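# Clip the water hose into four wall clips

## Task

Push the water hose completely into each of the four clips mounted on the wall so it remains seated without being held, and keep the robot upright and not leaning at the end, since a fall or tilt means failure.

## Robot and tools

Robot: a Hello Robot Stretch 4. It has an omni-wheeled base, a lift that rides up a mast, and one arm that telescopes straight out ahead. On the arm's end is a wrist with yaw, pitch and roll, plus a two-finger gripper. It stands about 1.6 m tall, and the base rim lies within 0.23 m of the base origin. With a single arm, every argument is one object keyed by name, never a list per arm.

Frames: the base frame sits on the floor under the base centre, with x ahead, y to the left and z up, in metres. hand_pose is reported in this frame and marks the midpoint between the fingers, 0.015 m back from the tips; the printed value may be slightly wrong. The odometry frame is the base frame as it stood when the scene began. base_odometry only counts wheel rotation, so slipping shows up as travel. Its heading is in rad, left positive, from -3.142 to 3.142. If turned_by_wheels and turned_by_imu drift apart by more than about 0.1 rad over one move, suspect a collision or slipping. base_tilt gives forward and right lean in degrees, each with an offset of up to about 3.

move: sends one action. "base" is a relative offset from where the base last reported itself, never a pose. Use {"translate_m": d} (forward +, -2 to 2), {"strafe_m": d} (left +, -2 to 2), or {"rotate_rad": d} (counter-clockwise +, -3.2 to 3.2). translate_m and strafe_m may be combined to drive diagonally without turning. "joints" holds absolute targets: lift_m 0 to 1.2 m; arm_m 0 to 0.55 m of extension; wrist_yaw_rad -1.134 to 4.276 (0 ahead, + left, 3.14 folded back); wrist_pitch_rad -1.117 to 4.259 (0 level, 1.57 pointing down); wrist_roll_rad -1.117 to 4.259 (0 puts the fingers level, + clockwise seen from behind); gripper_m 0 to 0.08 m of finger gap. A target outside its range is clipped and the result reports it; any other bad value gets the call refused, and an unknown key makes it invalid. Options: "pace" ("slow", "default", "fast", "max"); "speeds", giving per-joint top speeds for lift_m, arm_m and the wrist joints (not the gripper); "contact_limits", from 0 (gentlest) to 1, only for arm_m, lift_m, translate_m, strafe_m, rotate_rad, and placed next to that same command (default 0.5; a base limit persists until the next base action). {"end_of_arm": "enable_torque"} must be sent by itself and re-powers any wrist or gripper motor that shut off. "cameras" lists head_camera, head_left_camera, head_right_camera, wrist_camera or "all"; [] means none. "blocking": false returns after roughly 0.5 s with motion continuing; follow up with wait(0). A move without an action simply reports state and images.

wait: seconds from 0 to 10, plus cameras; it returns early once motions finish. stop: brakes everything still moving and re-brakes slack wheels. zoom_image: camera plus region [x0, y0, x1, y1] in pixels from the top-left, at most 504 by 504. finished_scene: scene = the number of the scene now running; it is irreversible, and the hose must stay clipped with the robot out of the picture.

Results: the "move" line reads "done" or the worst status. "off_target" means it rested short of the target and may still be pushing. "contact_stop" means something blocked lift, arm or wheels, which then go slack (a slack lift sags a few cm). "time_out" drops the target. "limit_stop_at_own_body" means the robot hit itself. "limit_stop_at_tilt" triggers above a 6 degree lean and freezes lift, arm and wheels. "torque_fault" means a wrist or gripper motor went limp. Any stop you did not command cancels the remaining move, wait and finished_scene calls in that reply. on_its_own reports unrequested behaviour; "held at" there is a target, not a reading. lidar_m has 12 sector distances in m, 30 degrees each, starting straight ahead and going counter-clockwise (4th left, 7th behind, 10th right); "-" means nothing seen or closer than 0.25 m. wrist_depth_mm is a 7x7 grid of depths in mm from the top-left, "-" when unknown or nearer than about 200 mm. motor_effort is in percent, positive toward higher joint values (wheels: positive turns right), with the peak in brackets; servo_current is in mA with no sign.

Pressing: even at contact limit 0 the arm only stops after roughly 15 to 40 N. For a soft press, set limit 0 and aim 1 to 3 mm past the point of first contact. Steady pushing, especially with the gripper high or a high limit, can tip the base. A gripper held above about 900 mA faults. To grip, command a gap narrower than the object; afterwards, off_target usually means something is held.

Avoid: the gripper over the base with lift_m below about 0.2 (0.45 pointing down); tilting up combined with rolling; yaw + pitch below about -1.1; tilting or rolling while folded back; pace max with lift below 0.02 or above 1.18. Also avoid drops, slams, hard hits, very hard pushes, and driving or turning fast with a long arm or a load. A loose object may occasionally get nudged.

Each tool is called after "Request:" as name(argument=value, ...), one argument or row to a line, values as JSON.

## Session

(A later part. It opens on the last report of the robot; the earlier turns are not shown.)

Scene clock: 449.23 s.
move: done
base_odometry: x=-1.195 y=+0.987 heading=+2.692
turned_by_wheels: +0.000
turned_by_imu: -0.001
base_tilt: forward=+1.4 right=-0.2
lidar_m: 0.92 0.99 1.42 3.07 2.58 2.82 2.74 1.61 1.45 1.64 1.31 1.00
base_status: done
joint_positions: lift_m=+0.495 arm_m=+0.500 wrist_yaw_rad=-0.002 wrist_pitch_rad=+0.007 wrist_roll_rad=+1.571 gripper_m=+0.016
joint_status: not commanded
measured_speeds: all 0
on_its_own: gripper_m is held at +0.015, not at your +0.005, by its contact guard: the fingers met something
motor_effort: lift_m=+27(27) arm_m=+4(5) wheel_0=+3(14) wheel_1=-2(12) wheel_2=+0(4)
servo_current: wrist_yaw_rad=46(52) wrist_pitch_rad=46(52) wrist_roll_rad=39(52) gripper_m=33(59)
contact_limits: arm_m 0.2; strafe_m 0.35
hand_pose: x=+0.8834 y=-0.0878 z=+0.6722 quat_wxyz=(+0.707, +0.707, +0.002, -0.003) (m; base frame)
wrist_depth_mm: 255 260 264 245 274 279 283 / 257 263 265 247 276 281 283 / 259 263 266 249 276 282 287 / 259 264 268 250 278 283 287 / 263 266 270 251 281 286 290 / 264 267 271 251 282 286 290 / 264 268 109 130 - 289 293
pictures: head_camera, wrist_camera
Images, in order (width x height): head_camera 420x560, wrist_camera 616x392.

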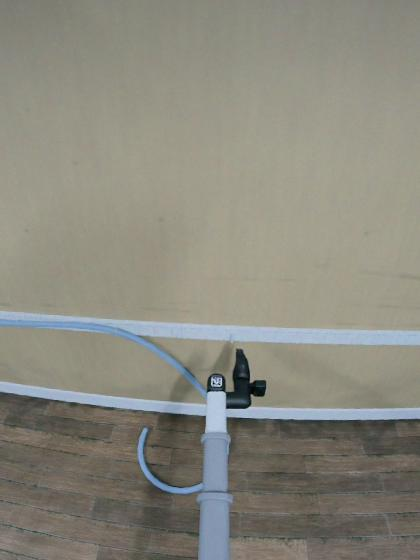

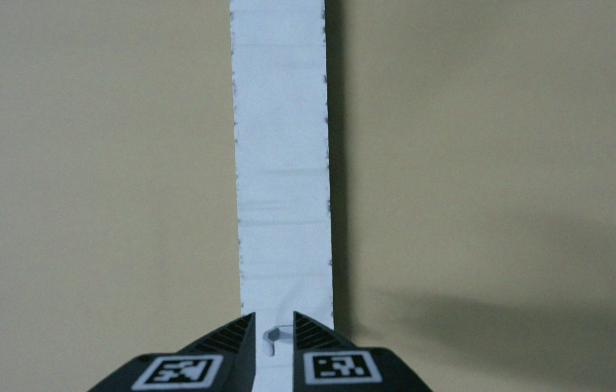

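Request:
move(
  joints={"arm_m": 0.2, "gripper_m": 0.078},
  cameras=[],
)

Request:
move(
  base={"strafe_m": 0.17},
  joints={"lift_m": 0.2, "wrist_roll_rad": 2.5},
)

Request:
zoom_image(
  camera="head_camera",
  region=[50, 300, 350, 500],
)

Scene clock: 461.67 s.
move: done
base_odometry: x=-1.195 y=+0.987 heading=+2.692
turned_by_wheels: +0.000
turned_by_imu: -0.002
base_tilt: forward=+1.4 right=-0.1
lidar_m: 0.92 1.00 1.43 3.07 2.58 2.81 2.72 1.61 1.44 1.63 1.32 0.99
base_status: not commanded
joint_positions: lift_m=+0.495 arm_m=+0.200 wrist_yaw_rad=-0.002 wrist_pitch_rad=+0.007 wrist_roll_rad=+1.571 gripper_m=+0.078
joint_status: all done
measured_speeds: all 0
motor_effort: lift_m=+27(27) arm_m=-5(7) wheel_0=+3(3) wheel_1=-2(3) wheel_2=+0(1)
servo_current: wrist_yaw_rad=20(59) wrist_pitch_rad=46(59) wrist_roll_rad=26(65) gripper_m=39(72)
contact_limits: strafe_m 0.35
hand_pose: x=+0.5836 y=-0.0878 z=+0.6722 quat_wxyz=(+0.707, +0.707, +0.002, -0.003) (m; base frame)
wrist_depth_mm: - - 564 569 - - - / - - 569 549 - - - / - - - 549 - - - / - - - 549 - - - / - - - 554 - - - / - - - 559 - - - / - 125 - 559 126 - -
pictures: none
No camera images: "cameras" was empty.

Scene clock: 463.93 s.
move: done
base_odometry: x=-1.269 y=+0.834 heading=+2.692
turned_by_wheels: +0.000
turned_by_imu: +0.000
base_tilt: forward=+1.4 right=-0.1
lidar_m: 0.93 1.00 1.44 2.90 2.38 2.80 2.73 1.81 1.58 1.82 1.34 1.02
base_status: done
joint_positions: lift_m=+0.201 arm_m=+0.200 wrist_yaw_rad=-0.002 wrist_pitch_rad=+0.007 wrist_roll_rad=+2.498 gripper_m=+0.078
joint_status: all done
measured_speeds: all 0
motor_effort: lift_m=+14(25) arm_m=-5(6) wheel_0=-2(14) wheel_1=+2(12) wheel_2=+0(5)
servo_current: wrist_yaw_rad=26(52) wrist_pitch_rad=65(65) wrist_roll_rad=39(117) gripper_m=46(52)
hand_pose: x=+0.5836 y=-0.0878 z=+0.3773 quat_wxyz=(+0.316, +0.949, +0.000, -0.003) (m; base frame)
wrist_depth_mm: - - - - 549 462 399 / - - - - - 544 466 / - - - 569 - - 549 / - - - - - - - / - - - - - - - / 544 - - 585 - - - / - 125 - - 126 - -
pictures: head_camera, head_left_camera, head_right_camera, wrist_camera
Images, in order (width x height): head_camera 420x560, head_left_camera 420x672, head_right_camera 420x672, wrist_camera 616x392.

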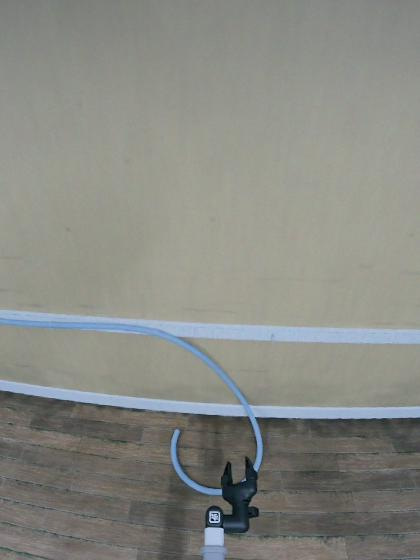

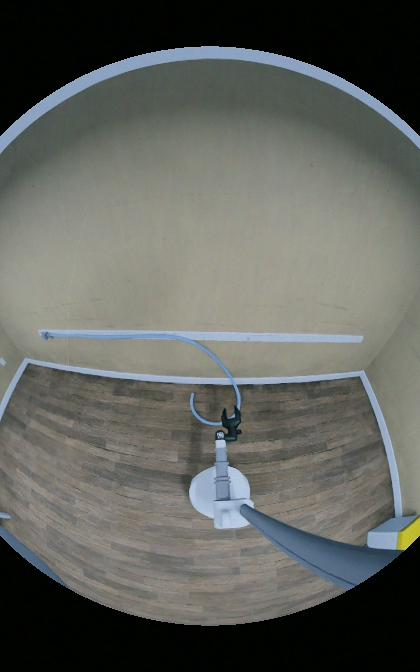

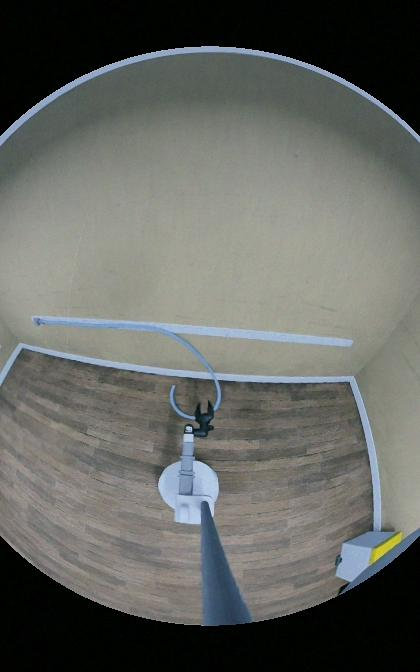

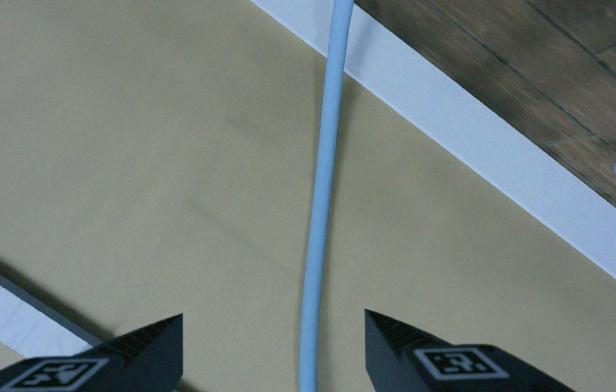

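Scaled by 1.680 from the camera's 420x560 image, which has a finer 1200x1600 frame.

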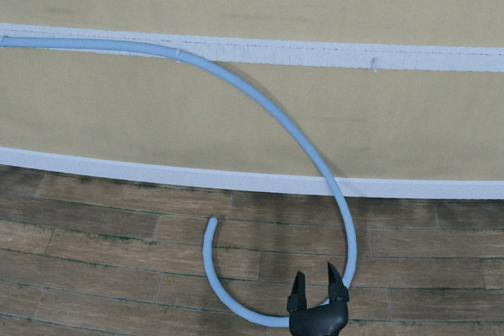

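Request:
move(
  base={"strafe_m": 0.012},
  joints={"lift_m": 0.173, "arm_m": 0.39, "wrist_roll_rad": 2.56},
  cameras=["wrist_camera"],
)

Scene clock: 477.27 s.
move: done
base_odometry: x=-1.275 y=+0.823 heading=+2.692
turned_by_wheels: +0.000
turned_by_imu: -0.002
base_tilt: forward=+1.4 right=-0.3
lidar_m: 0.93 1.02 1.43 2.90 2.38 2.80 2.74 2.04 1.60 1.82 1.32 1.01
base_status: done
joint_positions: lift_m=+0.174 arm_m=+0.390 wrist_yaw_rad=-0.002 wrist_pitch_rad=+0.007 wrist_roll_rad=+2.558 gripper_m=+0.078
joint_status: all done
measured_speeds: all 0
motor_effort: lift_m=+14(21) arm_m=+5(7) wheel_0=-3(12) wheel_1=+4(9) wheel_2=+0(4)
servo_current: wrist_yaw_rad=46(52) wrist_pitch_rad=39(65) wrist_roll_rad=26(91) gripper_m=39(52)
hand_pose: x=+0.7733 y=-0.0878 z=+0.3503 quat_wxyz=(+0.288, +0.958, +0.000, -0.003) (m; base frame)
wrist_depth_mm: 366 377 387 394 - - 368 / 368 377 387 394 - - - / 366 377 387 392 - - - / 366 377 387 397 - - - / 366 375 387 399 - - - / 366 375 387 397 152 - - / 364 130 387 392 131 - -
pictures: wrist_camera
Images, in order (width x height): wrist_camera 616x392.

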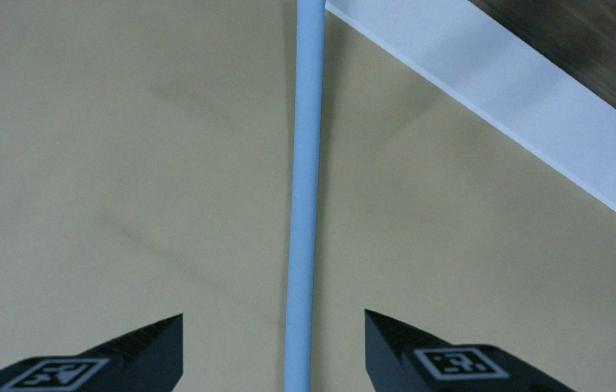

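Request:
move(
  base={"strafe_m": -0.009, "translate_m": 0.08},
  joints={"lift_m": 0.138, "arm_m": 0.44},
  cameras=["wrist_camera"],
)

Scene clock: 486.40 s.
move: done
base_odometry: x=-1.343 y=+0.866 heading=+2.692
turned_by_wheels: +0.000
turned_by_imu: -0.001
base_tilt: forward=+1.5 right=-0.2
lidar_m: 0.83 0.92 1.37 2.89 2.44 2.87 2.80 1.83 1.64 1.82 1.23 0.91
base_status: done
joint_positions: lift_m=+0.139 arm_m=+0.440 wrist_yaw_rad=-0.002 wrist_pitch_rad=+0.007 wrist_roll_rad=+2.558 gripper_m=+0.078
joint_status: all done
measured_speeds: all 0
motor_effort: lift_m=+15(17) arm_m=+5(7) wheel_0=+3(11) wheel_1=+2(8) wheel_2=-2(14)
servo_current: wrist_yaw_rad=39(46) wrist_pitch_rad=33(59) wrist_roll_rad=26(52) gripper_m=46(52)
hand_pose: x=+0.8233 y=-0.0878 z=+0.3153 quat_wxyz=(+0.288, +0.958, +0.000, -0.003) (m; base frame)
wrist_depth_mm: 245 252 258 263 274 - - / 245 252 258 264 273 279 - / 245 251 257 263 273 282 289 / 245 250 257 262 272 281 289 / 245 251 257 262 272 281 287 / 244 250 256 265 271 279 286 / 242 131 259 265 131 106 -
pictures: wrist_camera
Images, in order (width x height): wrist_camera 616x392.

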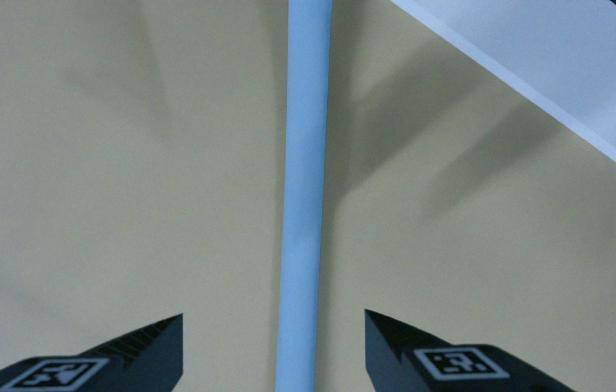

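Request:
move(
  joints={"arm_m": 0.525, "lift_m": 0.132},
  contact_limits={"arm_m": 0.2},
  cameras=["wrist_camera"],
)

Request:
move(
  joints={"gripper_m": 0.0},
  cameras=["wrist_camera"],
)

Scene clock: 492.93 s.
move: done
base_odometry: x=-1.343 y=+0.866 heading=+2.692
turned_by_wheels: +0.000
turned_by_imu: -0.002
base_tilt: forward=+1.6 right=-0.3
lidar_m: 0.84 0.91 1.34 2.90 2.43 2.89 2.82 1.82 1.63 1.81 1.25 0.92
base_status: not commanded
joint_positions: lift_m=+0.133 arm_m=+0.525 wrist_yaw_rad=-0.002 wrist_pitch_rad=+0.007 wrist_roll_rad=+2.558 gripper_m=+0.078
joint_status: all done
measured_speeds: all 0
motor_effort: lift_m=+14(17) arm_m=+5(6) wheel_0=+3(4) wheel_1=+2(3) wheel_2=-2(2)
servo_current: wrist_yaw_rad=33(39) wrist_pitch_rad=39(65) wrist_roll_rad=39(59) gripper_m=33(52)
contact_limits: arm_m 0.2
hand_pose: x=+0.9083 y=-0.0878 z=+0.3093 quat_wxyz=(+0.288, +0.958, +0.000, -0.003) (m; base frame)
wrist_depth_mm: 165 170 175 144 185 190 194 / 165 170 174 148 184 190 193 / 165 169 173 155 183 189 195 / 165 170 174 155 183 189 193 / 165 169 174 157 185 189 194 / 165 168 173 164 183 190 193 / 163 130 173 181 130 126 -
pictures: wrist_camera
Images, in order (width x height): wrist_camera 616x392.

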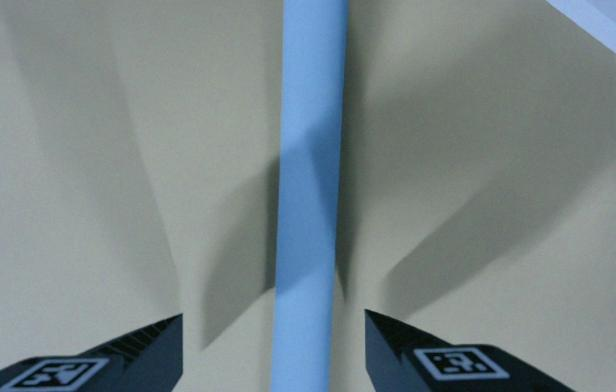

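Scene clock: 494.27 s.
move: off_target
base_odometry: x=-1.343 y=+0.866 heading=+2.692
turned_by_wheels: +0.000
turned_by_imu: -0.001
base_tilt: forward=+1.6 right=-0.1
lidar_m: 0.82 0.91 1.37 2.90 2.44 2.89 2.80 1.82 1.63 1.82 1.25 0.93
base_status: not commanded
joint_positions: lift_m=+0.133 arm_m=+0.525 wrist_yaw_rad=-0.002 wrist_pitch_rad=+0.007 wrist_roll_rad=+2.558 gripper_m=+0.020
joint_status: gripper_m off_target (ended at +0.020, target +0.000)
measured_speeds: all 0
on_its_own: gripper_m is held at +0.014, not at your +0.000, by its contact guard: the fingers met something
motor_effort: lift_m=+14(14) arm_m=+5(5) wheel_0=+4(4) wheel_1=+2(3) wheel_2=-1(2)
servo_current: wrist_yaw_rad=39(46) wrist_pitch_rad=39(65) wrist_roll_rad=46(52) gripper_m=169(702)
contact_limits: arm_m 0.2
hand_pose: x=+0.9083 y=-0.0878 z=+0.3093 quat_wxyz=(+0.287, +0.958, +0.000, -0.003) (m; base frame)
wrist_depth_mm: 166 170 175 181 184 190 193 / 166 170 174 153 185 190 195 / 165 170 174 180 184 189 195 / 165 170 173 180 183 190 193 / 165 169 173 179 185 189 194 / 165 169 173 156 183 190 194 / 164 167 124 - 105 190 194
pictures: wrist_camera
Images, in order (width x height): wrist_camera 616x392.

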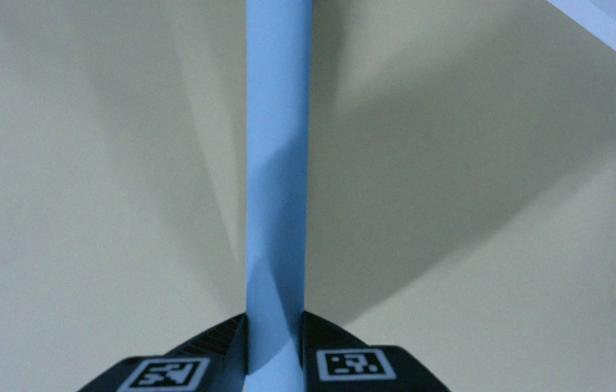

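Request:
move(
  joints={"gripper_m":0.05},
  cameras=["wrist_camera"],
)

Request:
move(
  joints={"arm_m":0.538},
  pace="slow",
  contact_limits={"arm_m":0.15},
  cameras=["wrist_camera"],
)

Request:
move(
  joints={"gripper_m":0.0},
  cameras=["wrist_camera","head_camera"],
)

Scene clock: 531.63 s.
move: done
base_odometry: x=-1.343 y=+0.866 heading=+2.692
turned_by_wheels: +0.000
turned_by_imu: -0.002
base_tilt: forward=+1.5 right=-0.4
lidar_m: 0.83 0.92 1.35 2.89 2.44 2.89 2.81 1.83 1.63 1.82 1.23 0.92
base_status: not commanded
joint_positions: lift_m=+0.133 arm_m=+0.525 wrist_yaw_rad=-0.002 wrist_pitch_rad=+0.007 wrist_roll_rad=+2.558 gripper_m=+0.049
joint_status: all done
measured_speeds: all 0
motor_effort: lift_m=+14(14) arm_m=+5(6) wheel_0=+3(4) wheel_1=+2(3) wheel_2=-2(2)
servo_current: wrist_yaw_rad=13(46) wrist_pitch_rad=46(59) wrist_roll_rad=39(59) gripper_m=39(143)
contact_limits: arm_m 0.2
hand_pose: x=+0.9083 y=-0.0878 z=+0.3093 quat_wxyz=(+0.287, +0.958, +0.000, -0.003) (m; base frame)
wrist_depth_mm: 166 170 175 181 185 190 195 / 166 170 174 151 185 190 194 / 165 169 173 180 184 189 195 / 165 170 173 179 183 189 194 / 165 169 173 179 184 189 193 / 165 169 173 156 183 189 193 / 163 130 145 179 107 190 193
pictures: wrist_camera
Images, in order (width x height): wrist_camera 616x392.

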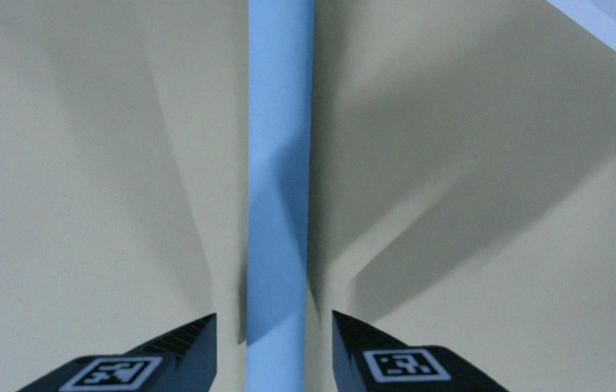

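Scene clock: 532.63 s.
move: done
base_odometry: x=-1.343 y=+0.866 heading=+2.692
turned_by_wheels: +0.000
turned_by_imu: +0.000
base_tilt: forward=+1.7 right=-0.2
lidar_m: 0.85 0.92 1.35 2.90 2.43 2.89 2.82 1.80 1.64 1.81 1.26 0.92
base_status: not commanded
joint_positions: lift_m=+0.133 arm_m=+0.537 wrist_yaw_rad=-0.002 wrist_pitch_rad=+0.006 wrist_roll_rad=+2.558 gripper_m=+0.049
joint_status: all done
measured_speeds: all 0
motor_effort: lift_m=+14(14) arm_m=+10(11) wheel_0=+4(4) wheel_1=+3(3) wheel_2=-2(2)
servo_current: wrist_yaw_rad=46(46) wrist_pitch_rad=33(65) wrist_roll_rad=39(52) gripper_m=39(52)
contact_limits: arm_m 0.15
hand_pose: x=+0.9208 y=-0.0878 z=+0.3094 quat_wxyz=(+0.287, +0.958, +0.000, -0.003) (m; base frame)
wrist_depth_mm: 156 160 163 130 173 177 181 / 156 160 163 168 173 177 181 / 156 160 163 169 171 177 180 / 156 159 162 144 171 176 180 / 155 158 162 147 171 176 180 / 154 158 162 158 171 176 180 / 154 130 145 167 107 177 179
pictures: wrist_camera
Images, in order (width x height): wrist_camera 616x392.

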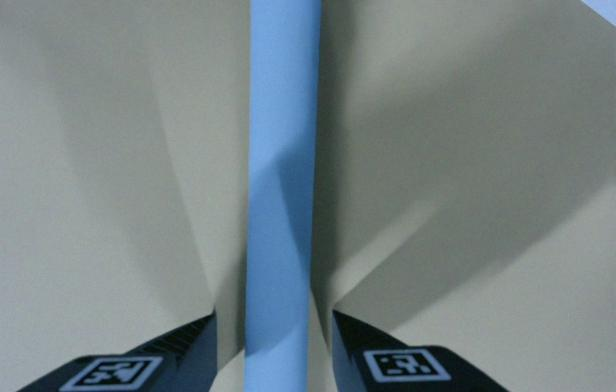

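Scene clock: 533.73 s.
move: off_target
base_odometry: x=-1.343 y=+0.866 heading=+2.692
turned_by_wheels: +0.000
turned_by_imu: -0.001
base_tilt: forward=+1.6 right=-0.2
lidar_m: 0.82 0.90 1.37 2.90 2.42 2.87 2.81 1.81 1.65 1.81 1.22 0.91
base_status: not commanded
joint_positions: lift_m=+0.133 arm_m=+0.538 wrist_yaw_rad=-0.002 wrist_pitch_rad=+0.005 wrist_roll_rad=+2.559 gripper_m=+0.021
joint_status: gripper_m off_target (ended at +0.021, target +0.000)
measured_speeds: all 0
on_its_own: gripper_m is held at +0.016, not at your +0.000, by its contact guard: the fingers met something
motor_effort: lift_m=+14(14) arm_m=+5(10) wheel_0=+4(4) wheel_1=+3(3) wheel_2=-2(2)
servo_current: wrist_yaw_rad=46(59) wrist_pitch_rad=26(52) wrist_roll_rad=39(52) gripper_m=143(709)
contact_limits: arm_m 0.15
hand_pose: x=+0.9212 y=-0.0878 z=+0.3097 quat_wxyz=(+0.287, +0.958, +0.000, -0.003) (m; base frame)
wrist_depth_mm: 157 161 163 169 173 177 181 / 157 160 163 168 172 177 180 / 156 160 163 169 172 177 179 / 156 160 163 168 171 176 179 / 156 159 163 167 171 175 179 / 156 159 161 145 170 175 178 / 155 158 126 - 170 175 178
pictures: head_camera, wrist_camera
Images, in order (width x height): head_camera 420x560, wrist_camera 616x392.

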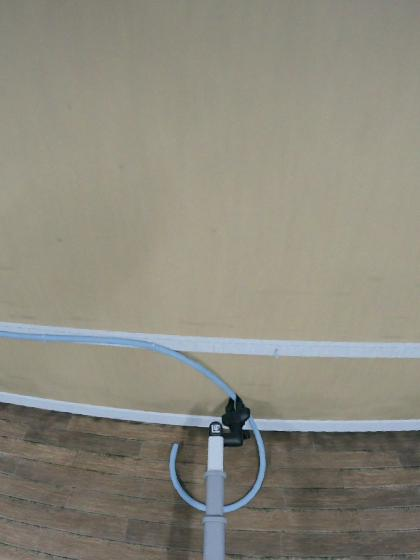

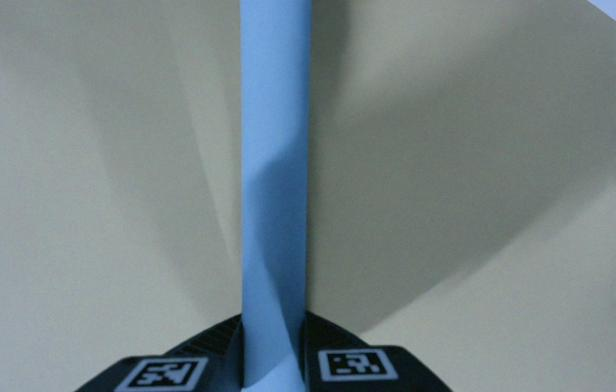

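Request:
move(
  joints={"arm_m":0.46},
  pace="slow",
  cameras=[],
)

Request:
move(
  joints={"lift_m":0.32,"wrist_roll_rad":2.1},
  base={"strafe_m":-0.09},
  pace="slow",
  speeds={"wrist_roll_rad":0.3},
  contact_limits={"strafe_m":0.35},
  cameras=["wrist_camera","head_camera"],
)

Request:
move(
  joints={"lift_m":0.4968,"wrist_roll_rad":1.57},
  base={"strafe_m":-0.08},
  pace="slow",
  speeds={"wrist_roll_rad":0.3},
  contact_limits={"strafe_m":0.35},
  cameras=["wrist_camera","head_camera"],
)

Scene clock: 549.53 s.
move: done
base_odometry: x=-1.343 y=+0.866 heading=+2.692
turned_by_wheels: +0.000
turned_by_imu: -0.002
base_tilt: forward=+1.6 right=-0.2
lidar_m: 0.80 0.93 1.35 2.90 2.43 2.89 2.81 1.83 1.63 1.81 1.24 0.91
base_status: not commanded
joint_positions: lift_m=+0.133 arm_m=+0.460 wrist_yaw_rad=-0.002 wrist_pitch_rad=+0.005 wrist_roll_rad=+2.559 gripper_m=+0.021
joint_status: all done
measured_speeds: all 0
on_its_own: gripper_m is held at +0.016, not at your +0.000, by its contact guard: the fingers met something
motor_effort: lift_m=+14(14) arm_m=-6(8) wheel_0=+4(4) wheel_1=+2(3) wheel_2=-2(2)
servo_current: wrist_yaw_rad=39(52) wrist_pitch_rad=39(59) wrist_roll_rad=33(59) gripper_m=150(163)
hand_pose: x=+0.8437 y=-0.0878 z=+0.3097 quat_wxyz=(+0.287, +0.958, +0.000, -0.003) (m; base frame)
wrist_depth_mm: 225 232 236 247 251 - - / 226 232 236 246 251 258 - / 225 231 236 246 251 258 265 / 226 231 236 246 251 258 265 / 225 231 236 144 250 257 265 / 225 230 235 144 251 257 265 / 225 229 126 - 106 258 264
pictures: none
No camera images: "cameras" was empty.

Scene clock: 551.83 s.
move: done
base_odometry: x=-1.304 y=+0.947 heading=+2.691
turned_by_wheels: -0.001
turned_by_imu: -0.003
base_tilt: forward=+1.6 right=-0.3
lidar_m: 0.59 0.66 1.32 2.99 2.51 2.89 2.80 1.71 1.58 1.73 1.23 0.70
base_status: done
joint_positions: lift_m=+0.319 arm_m=+0.460 wrist_yaw_rad=-0.004 wrist_pitch_rad=+0.005 wrist_roll_rad=+2.107 gripper_m=+0.021
joint_status: all done
measured_speeds: all 0
on_its_own: gripper_m is held at +0.016, not at your +0.000, by its contact guard: the fingers met something
motor_effort: lift_m=+29(34) arm_m=-5(7) wheel_0=-3(12) wheel_1=-8(11) wheel_2=-3(6)
servo_current: wrist_yaw_rad=33(46) wrist_pitch_rad=46(72) wrist_roll_rad=65(111) gripper_m=137(156)
contact_limits: strafe_m 0.35
hand_pose: x=+0.8434 y=-0.0883 z=+0.4964 quat_wxyz=(+0.495, +0.869, +0.000, -0.003) (m; base frame)
wrist_depth_mm: 234 237 243 247 - 260 263 / 233 237 242 246 - 257 263 / 232 236 241 244 252 255 260 / 230 235 239 122 251 254 259 / 229 236 238 127 249 254 259 / 229 234 236 136 248 253 258 / 229 232 126 138 106 253 258
pictures: head_camera, wrist_camera
Images, in order (width x height): head_camera 420x560, wrist_camera 616x392.

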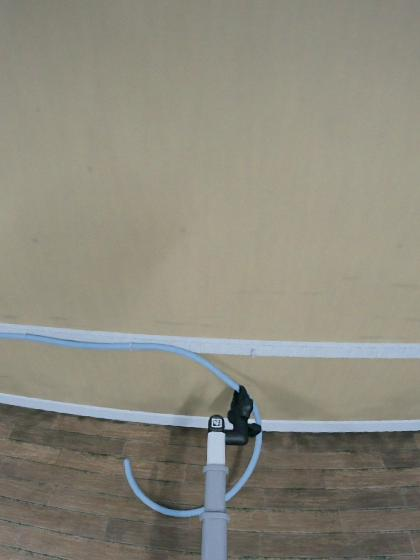

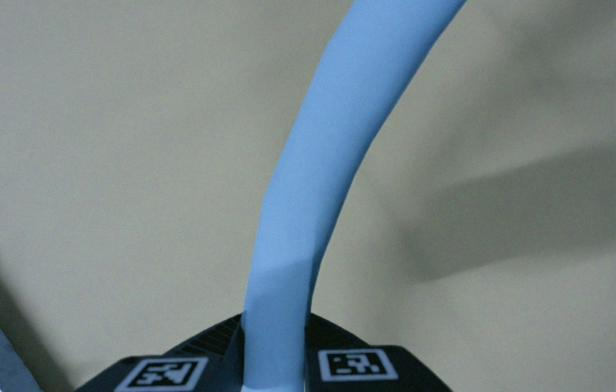

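Scene clock: 554.03 s.
move: done
base_odometry: x=-1.269 y=+1.019 heading=+2.691
turned_by_wheels: +0.001
turned_by_imu: -0.001
base_tilt: forward=+1.4 right=-0.2
lidar_m: 0.65 0.72 1.33 3.07 2.60 2.88 2.81 1.63 1.50 1.65 1.23 0.68
base_status: done
joint_positions: lift_m=+0.496 arm_m=+0.460 wrist_yaw_rad=+0.001 wrist_pitch_rad=+0.005 wrist_roll_rad=+1.576 gripper_m=+0.021
joint_status: all done
measured_speeds: all 0
on_its_own: gripper_m is held at +0.016, not at your +0.000, by its contact guard: the fingers met something
motor_effort: lift_m=+28(33) arm_m=-5(6) wheel_0=+11(11) wheel_1=-2(13) wheel_2=-2(7)
servo_current: wrist_yaw_rad=39(52) wrist_pitch_rad=33(52) wrist_roll_rad=46(104) gripper_m=150(163)
contact_limits: strafe_m 0.35
hand_pose: x=+0.8437 y=-0.0873 z=+0.6733 quat_wxyz=(+0.705, +0.709, +0.002, -0.002) (m; base frame)
wrist_depth_mm: 212 215 198 200 226 - 236 / 213 217 200 202 - 236 237 / 216 220 202 203 109 237 240 / 218 222 204 119 236 239 243 / 220 224 227 126 237 241 246 / 222 226 229 136 239 245 249 / 224 228 126 137 106 247 252
pictures: head_camera, wrist_camera
Images, in order (width x height): head_camera 420x560, wrist_camera 616x392.

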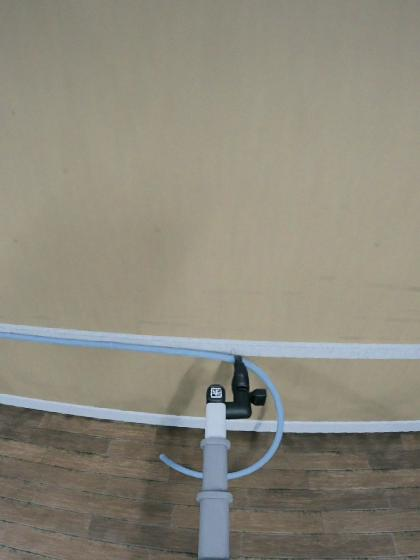

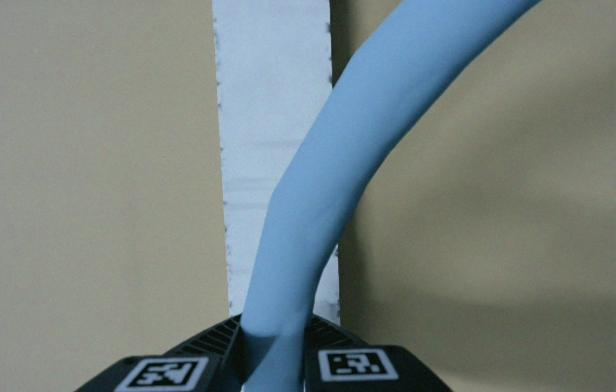

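Request:
zoom_image(
  camera="head_camera",
  region=[190, 310, 290, 410],
)

Request:
zoom_image(
  camera="head_camera",
  region=[60, 290, 260, 390],
)

Scaled by 5.040 from the camera's 420x560 image, which has a finer 1200x1600 frame.

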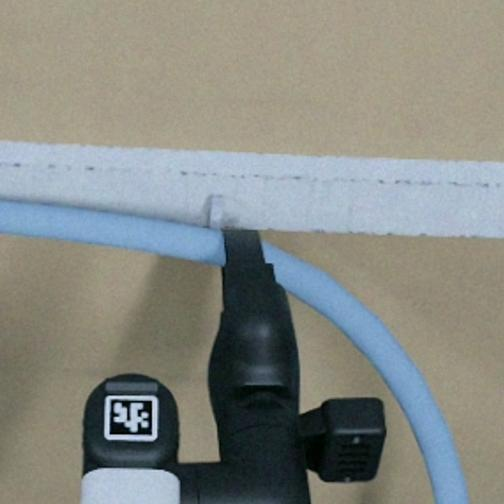

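Scaled by 2.520 from the camera's 420x560 image, which has a finer 1200x1600 frame.

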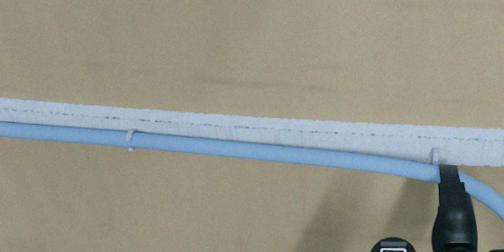

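Request:
move(
  base={"strafe_m":-0.01},
  joints={"arm_m":0.49,"lift_m":0.4968},
  pace="slow",
  contact_limits={"strafe_m":0.35},
  cameras=["wrist_camera","head_camera"],
)

Request:
zoom_image(
  camera="head_camera",
  region=[190, 310, 290, 410],
)

Scene clock: 568.87 s.
move: done
base_odometry: x=-1.264 y=+1.027 heading=+2.693
turned_by_wheels: +0.001
turned_by_imu: +0.000
base_tilt: forward=+1.5 right=-0.3
lidar_m: 0.67 0.72 1.34 3.07 2.61 2.88 2.81 1.61 1.49 1.64 1.22 0.70
base_status: done
joint_positions: lift_m=+0.496 arm_m=+0.490 wrist_yaw_rad=+0.003 wrist_pitch_rad=+0.007 wrist_roll_rad=+1.575 gripper_m=+0.021
joint_status: all done
measured_speeds: all 0
on_its_own: gripper_m is held at +0.016, not at your +0.000, by its contact guard: the fingers met something
motor_effort: lift_m=+28(33) arm_m=+6(9) wheel_0=+13(18) wheel_1=+1(6) wheel_2=+2(5)
servo_current: wrist_yaw_rad=33(52) wrist_pitch_rad=46(65) wrist_roll_rad=39(59) gripper_m=143(150)
contact_limits: strafe_m 0.35
hand_pose: x=+0.8737 y=-0.0867 z=+0.6728 quat_wxyz=(+0.706, +0.708, +0.004, -0.001) (m; base frame)
wrist_depth_mm: 180 184 165 168 195 - - / 182 186 167 170 103 204 207 / 184 189 170 172 110 206 210 / 186 190 172 120 205 208 212 / 189 193 174 126 206 211 216 / 190 195 175 136 209 214 219 / 193 196 125 137 105 218 222
pictures: head_camera, wrist_camera
Images, in order (width x height): head_camera 420x560, wrist_camera 616x392.

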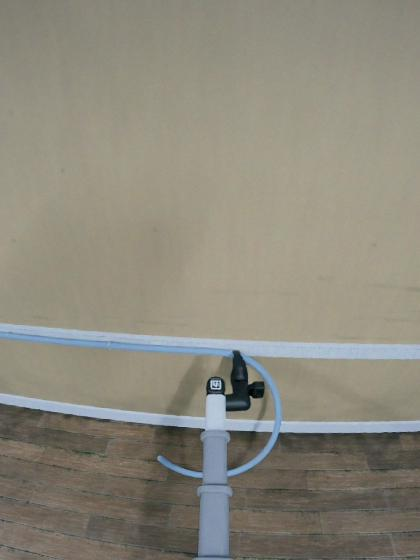

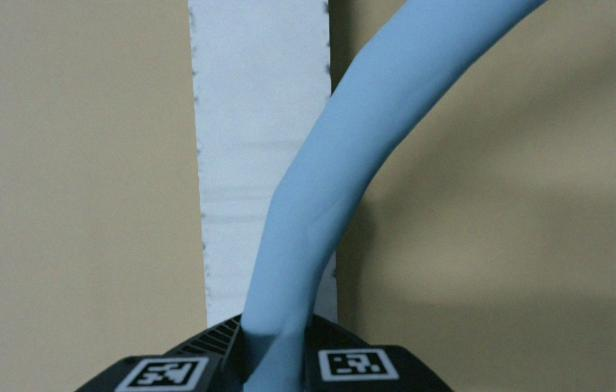

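Scaled by 5.040 from the camera's 420x560 image, which has a finer 1200x1600 frame.

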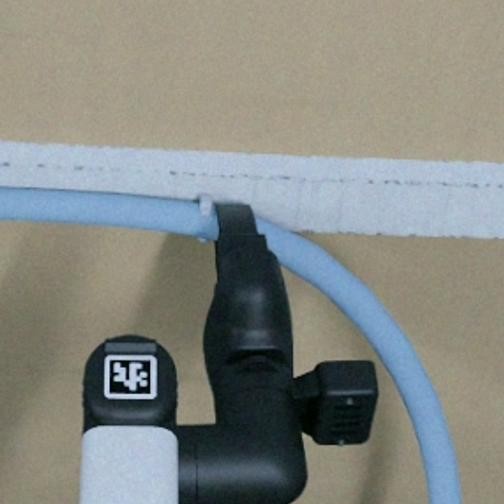

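Request:
move(
  joints={"arm_m":0.512},
  pace="slow",
  contact_limits={"arm_m":0.7},
  cameras=["wrist_camera","head_camera"],
)

Request:
zoom_image(
  camera="head_camera",
  region=[190, 310, 290, 410],
)

Scene clock: 575.53 s.
move: done
base_odometry: x=-1.264 y=+1.027 heading=+2.693
turned_by_wheels: +0.000
turned_by_imu: +0.007
base_tilt: forward=+1.3 right=-0.2
lidar_m: 0.73 0.93 1.35 3.08 2.60 2.90 2.80 1.61 1.50 1.64 1.22 0.72
base_status: not commanded
joint_positions: lift_m=+0.496 arm_m=+0.511 wrist_yaw_rad=-0.003 wrist_pitch_rad=+0.008 wrist_roll_rad=+1.574 gripper_m=+0.021
joint_status: all done
measured_speeds: all 0
on_its_own: gripper_m is held at +0.016, not at your +0.000, by its contact guard: the fingers met something
motor_effort: lift_m=+28(28) arm_m=+19(21) wheel_0=+17(17) wheel_1=+9(11) wheel_2=-6(6)
servo_current: wrist_yaw_rad=33(46) wrist_pitch_rad=59(78) wrist_roll_rad=52(59) gripper_m=156(156)
contact_limits: arm_m 0.7; strafe_m 0.35
hand_pose: x=+0.8939 y=-0.0880 z=+0.6727 quat_wxyz=(+0.706, +0.708, +0.002, -0.004) (m; base frame)
wrist_depth_mm: 175 179 160 162 123 196 200 / 175 180 160 163 124 196 200 / 176 180 162 163 193 197 201 / 177 180 161 134 193 198 202 / 177 181 163 137 194 199 203 / 178 182 163 138 196 200 204 / 179 181 125 137 105 202 205
pictures: head_camera, wrist_camera
Images, in order (width x height): head_camera 420x560, wrist_camera 616x392.

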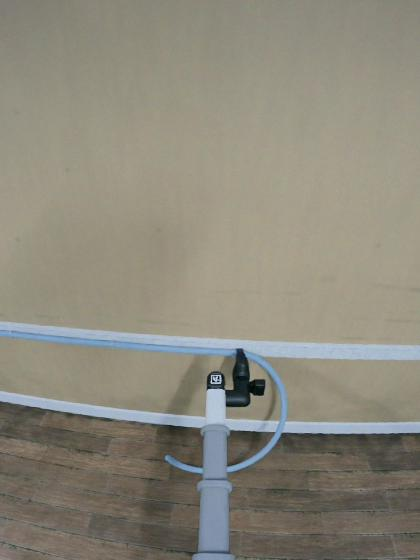

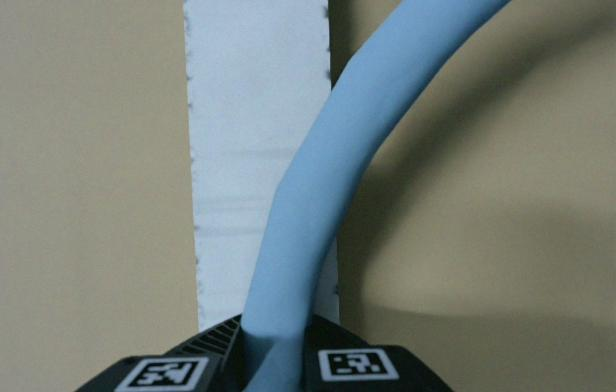

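Scaled by 5.040 from the camera's 420x560 image, which has a finer 1200x1600 frame.

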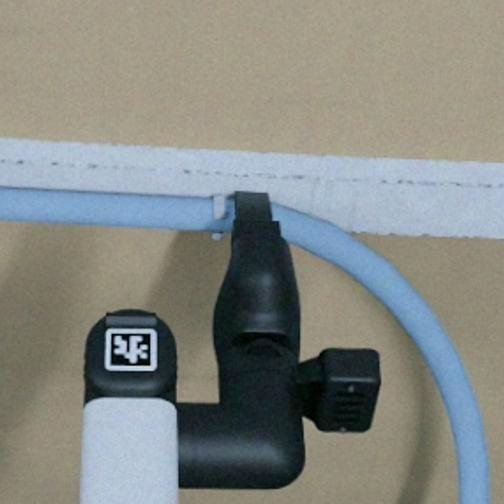

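Request:
move(
  joints={"arm_m":0.53},
  pace="slow",
  contact_limits={"arm_m":0.8},
  cameras=["wrist_camera","head_camera"],
)

Request:
zoom_image(
  camera="head_camera",
  region=[190, 310, 290, 410],
)

Scene clock: 582.37 s.
move: contact_stop
base_odometry: x=-1.264 y=+1.028 heading=+2.689
turned_by_wheels: -0.004
turned_by_imu: +0.019
base_tilt: forward=+1.5 right=-0.2
lidar_m: 0.73 0.73 1.35 3.06 2.60 2.87 2.82 1.59 1.51 1.65 1.21 0.73
base_status: not commanded
joint_positions: lift_m=+0.496 arm_m=+0.518 wrist_yaw_rad=-0.025 wrist_pitch_rad=+0.009 wrist_roll_rad=+1.573 gripper_m=+0.021
joint_status: arm_m contact_stop (moved +0.007 of +0.019)
measured_speeds: all 0
on_its_own: gripper_m is held at +0.016, not at your +0.000, by its contact guard: the fingers met something; arm_m is slack since a contact_stop (your +0.530 is given up); wrist_yaw_rad is at rest, and its servo_current (137 mA) is outside its rest range (0 to 104 mA)
motor_effort: lift_m=+28(28) arm_m=+0(28) wheel_0=-13(17) wheel_1=-7(9) wheel_2=-15(29)
servo_current: wrist_yaw_rad=137(163) wrist_pitch_rad=39(72) wrist_roll_rad=46(65) gripper_m=137(150)
contact_limits: arm_m 0.8; strafe_m 0.35
hand_pose: x=+0.8989 y=-0.0928 z=+0.6725 quat_wxyz=(+0.706, +0.708, -0.006, -0.012) (m; base frame)
wrist_depth_mm: 180 184 165 168 127 126 206 / 180 184 165 167 127 202 205 / 180 184 164 167 197 201 204 / 179 183 164 135 196 200 205 / 179 183 164 137 196 200 204 / 179 182 163 137 196 200 204 / 179 181 125 130 106 200 204
pictures: head_camera, wrist_camera
Images, in order (width x height): head_camera 420x560, wrist_camera 616x392.

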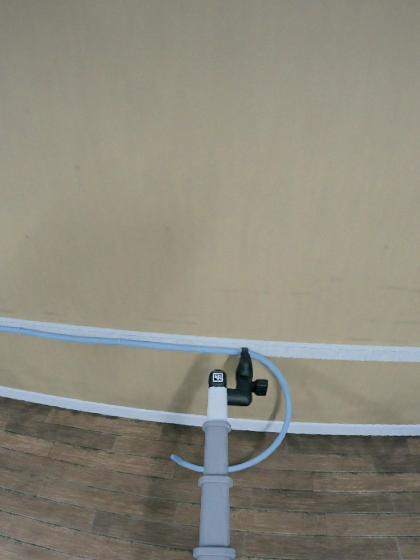

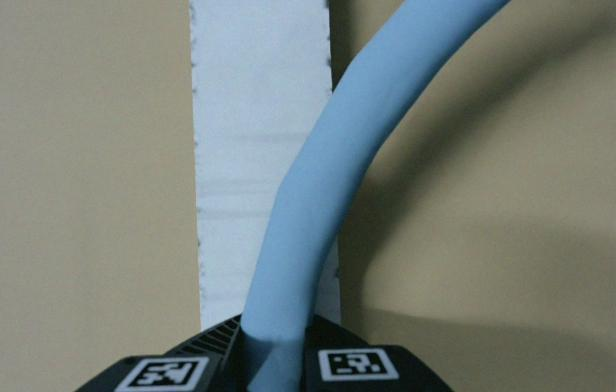

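Scaled by 5.040 from the camera's 420x560 image, which has a finer 1200x1600 frame.

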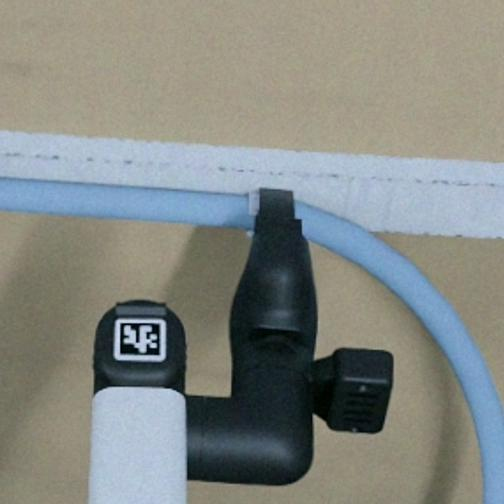

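Request:
move(
  joints={"gripper_m":0.032},
  cameras=["wrist_camera","head_camera"],
)

Request:
zoom_image(
  camera="head_camera",
  region=[190, 310, 290, 410],
)

Scene clock: 592.23 s.
move: done
base_odometry: x=-1.264 y=+1.028 heading=+2.689
turned_by_wheels: +0.000
turned_by_imu: -0.002
base_tilt: forward=+1.4 right=-0.1
lidar_m: 0.86 0.94 1.35 3.07 2.57 2.87 2.81 1.59 1.51 1.65 1.19 0.75
base_status: not commanded
joint_positions: lift_m=+0.496 arm_m=+0.518 wrist_yaw_rad=-0.025 wrist_pitch_rad=+0.010 wrist_roll_rad=+1.573 gripper_m=+0.031
joint_status: all done
measured_speeds: all 0
on_its_own: arm_m is slack since a contact_stop (your +0.530 is given up); wrist_yaw_rad is at rest, and its servo_current (156 mA) is outside its rest range (0 to 104 mA)
motor_effort: lift_m=+28(28) arm_m=+0(1) wheel_0=-13(13) wheel_1=-7(7) wheel_2=-16(16)
servo_current: wrist_yaw_rad=156(156) wrist_pitch_rad=46(72) wrist_roll_rad=46(59) gripper_m=39(137)
contact_limits: arm_m 0.8; strafe_m 0.35
hand_pose: x=+0.8989 y=-0.0928 z=+0.6723 quat_wxyz=(+0.706, +0.708, -0.005, -0.012) (m; base frame)
wrist_depth_mm: 180 183 165 168 197 125 206 / 179 183 165 167 132 134 206 / 179 182 164 167 - 202 206 / 178 182 164 166 197 202 206 / 178 182 164 134 197 202 206 / 178 182 163 136 196 202 206 / 178 181 121 136 109 201 205
pictures: head_camera, wrist_camera
Images, in order (width x height): head_camera 420x560, wrist_camera 616x392.

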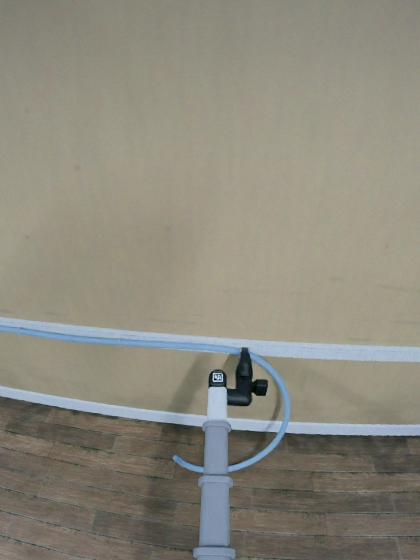

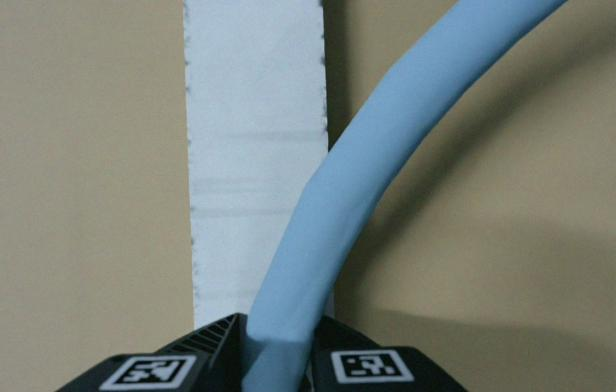

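Scaled by 5.040 from the camera's 420x560 image, which has a finer 1200x1600 frame.

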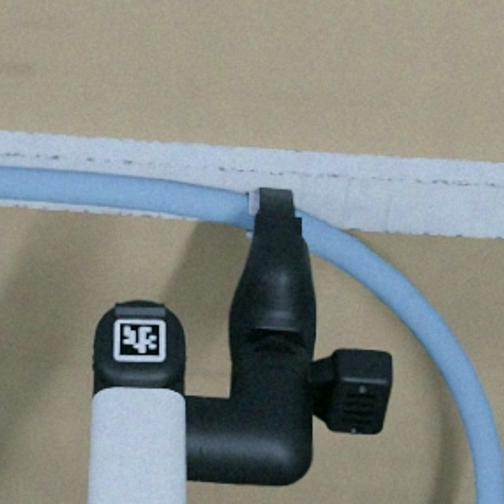

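Request:
move(
  joints={"gripper_m":0.055},
  cameras=[],
)

Request:
move(
  joints={"arm_m":0.48},
  pace="slow",
  cameras=["wrist_camera","head_camera"],
)

Request:
zoom_image(
  camera="head_camera",
  region=[190, 310, 290, 410],
)

Scene clock: 601.17 s.
move: done
base_odometry: x=-1.264 y=+1.028 heading=+2.690
turned_by_wheels: +0.001
turned_by_imu: +0.000
base_tilt: forward=+1.5 right=-0.1
lidar_m: 0.69 0.93 1.35 3.06 2.59 2.86 2.81 1.58 1.50 1.63 1.20 0.75
base_status: not commanded
joint_positions: lift_m=+0.496 arm_m=+0.515 wrist_yaw_rad=-0.018 wrist_pitch_rad=+0.010 wrist_roll_rad=+1.572 gripper_m=+0.053
joint_status: all done
measured_speeds: all 0
on_its_own: arm_m is slack since a contact_stop (your +0.530 is given up)
motor_effort: lift_m=+28(28) arm_m=+0(1) wheel_0=-4(13) wheel_1=-3(7) wheel_2=-12(16)
servo_current: wrist_yaw_rad=98(156) wrist_pitch_rad=59(72) wrist_roll_rad=33(52) gripper_m=39(78)
contact_limits: arm_m 0.8; strafe_m 0.35
hand_pose: x=+0.8968 y=-0.0912 z=+0.6723 quat_wxyz=(+0.706, +0.708, -0.003, -0.010) (m; base frame)
wrist_depth_mm: 177 180 161 163 191 125 199 / 177 181 162 164 190 130 199 / 178 182 163 164 - 197 200 / 178 182 163 164 135 197 201 / 179 183 164 136 195 198 202 / 180 183 164 138 195 200 203 / 179 130 153 141 108 - 204
pictures: none
No camera images: "cameras" was empty.

Scene clock: 602.63 s.
move: done
base_odometry: x=-1.264 y=+1.028 heading=+2.691
turned_by_wheels: +0.001
turned_by_imu: +0.000
base_tilt: forward=+1.4 right=-0.4
lidar_m: 0.70 0.94 1.34 3.06 2.59 2.86 2.80 1.59 1.52 1.65 1.20 0.76
base_status: not commanded
joint_positions: lift_m=+0.496 arm_m=+0.480 wrist_yaw_rad=-0.002 wrist_pitch_rad=+0.007 wrist_roll_rad=+1.572 gripper_m=+0.054
joint_status: all done
measured_speeds: all 0
motor_effort: lift_m=+26(28) arm_m=-5(7) wheel_0=-3(3) wheel_1=-2(3) wheel_2=-5(12)
servo_current: wrist_yaw_rad=33(98) wrist_pitch_rad=59(59) wrist_roll_rad=39(52) gripper_m=39(59)
contact_limits: strafe_m 0.35
hand_pose: x=+0.8635 y=-0.0879 z=+0.6730 quat_wxyz=(+0.707, +0.707, +0.002, -0.003) (m; base frame)
wrist_depth_mm: 202 206 187 189 216 150 224 / 204 208 208 190 216 223 226 / 206 209 211 192 163 224 228 / 208 211 213 170 222 226 229 / 210 212 216 170 224 229 232 / 211 215 195 171 227 230 234 / 213 124 176 174 112 - 236
pictures: head_camera, wrist_camera
Images, in order (width x height): head_camera 420x560, wrist_camera 616x392.

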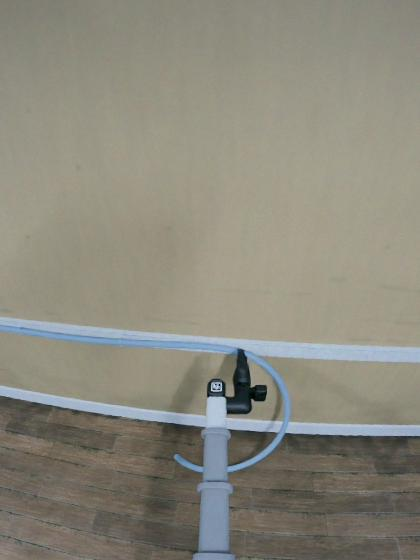

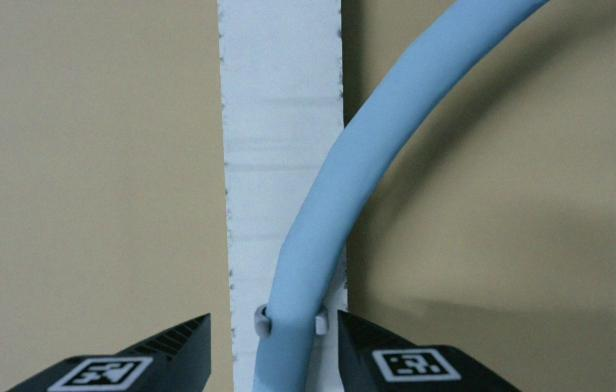

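Scaled by 5.040 from the camera's 420x560 image, which has a finer 1200x1600 frame.

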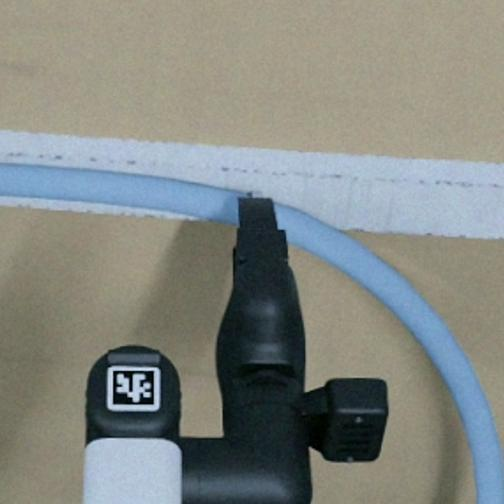

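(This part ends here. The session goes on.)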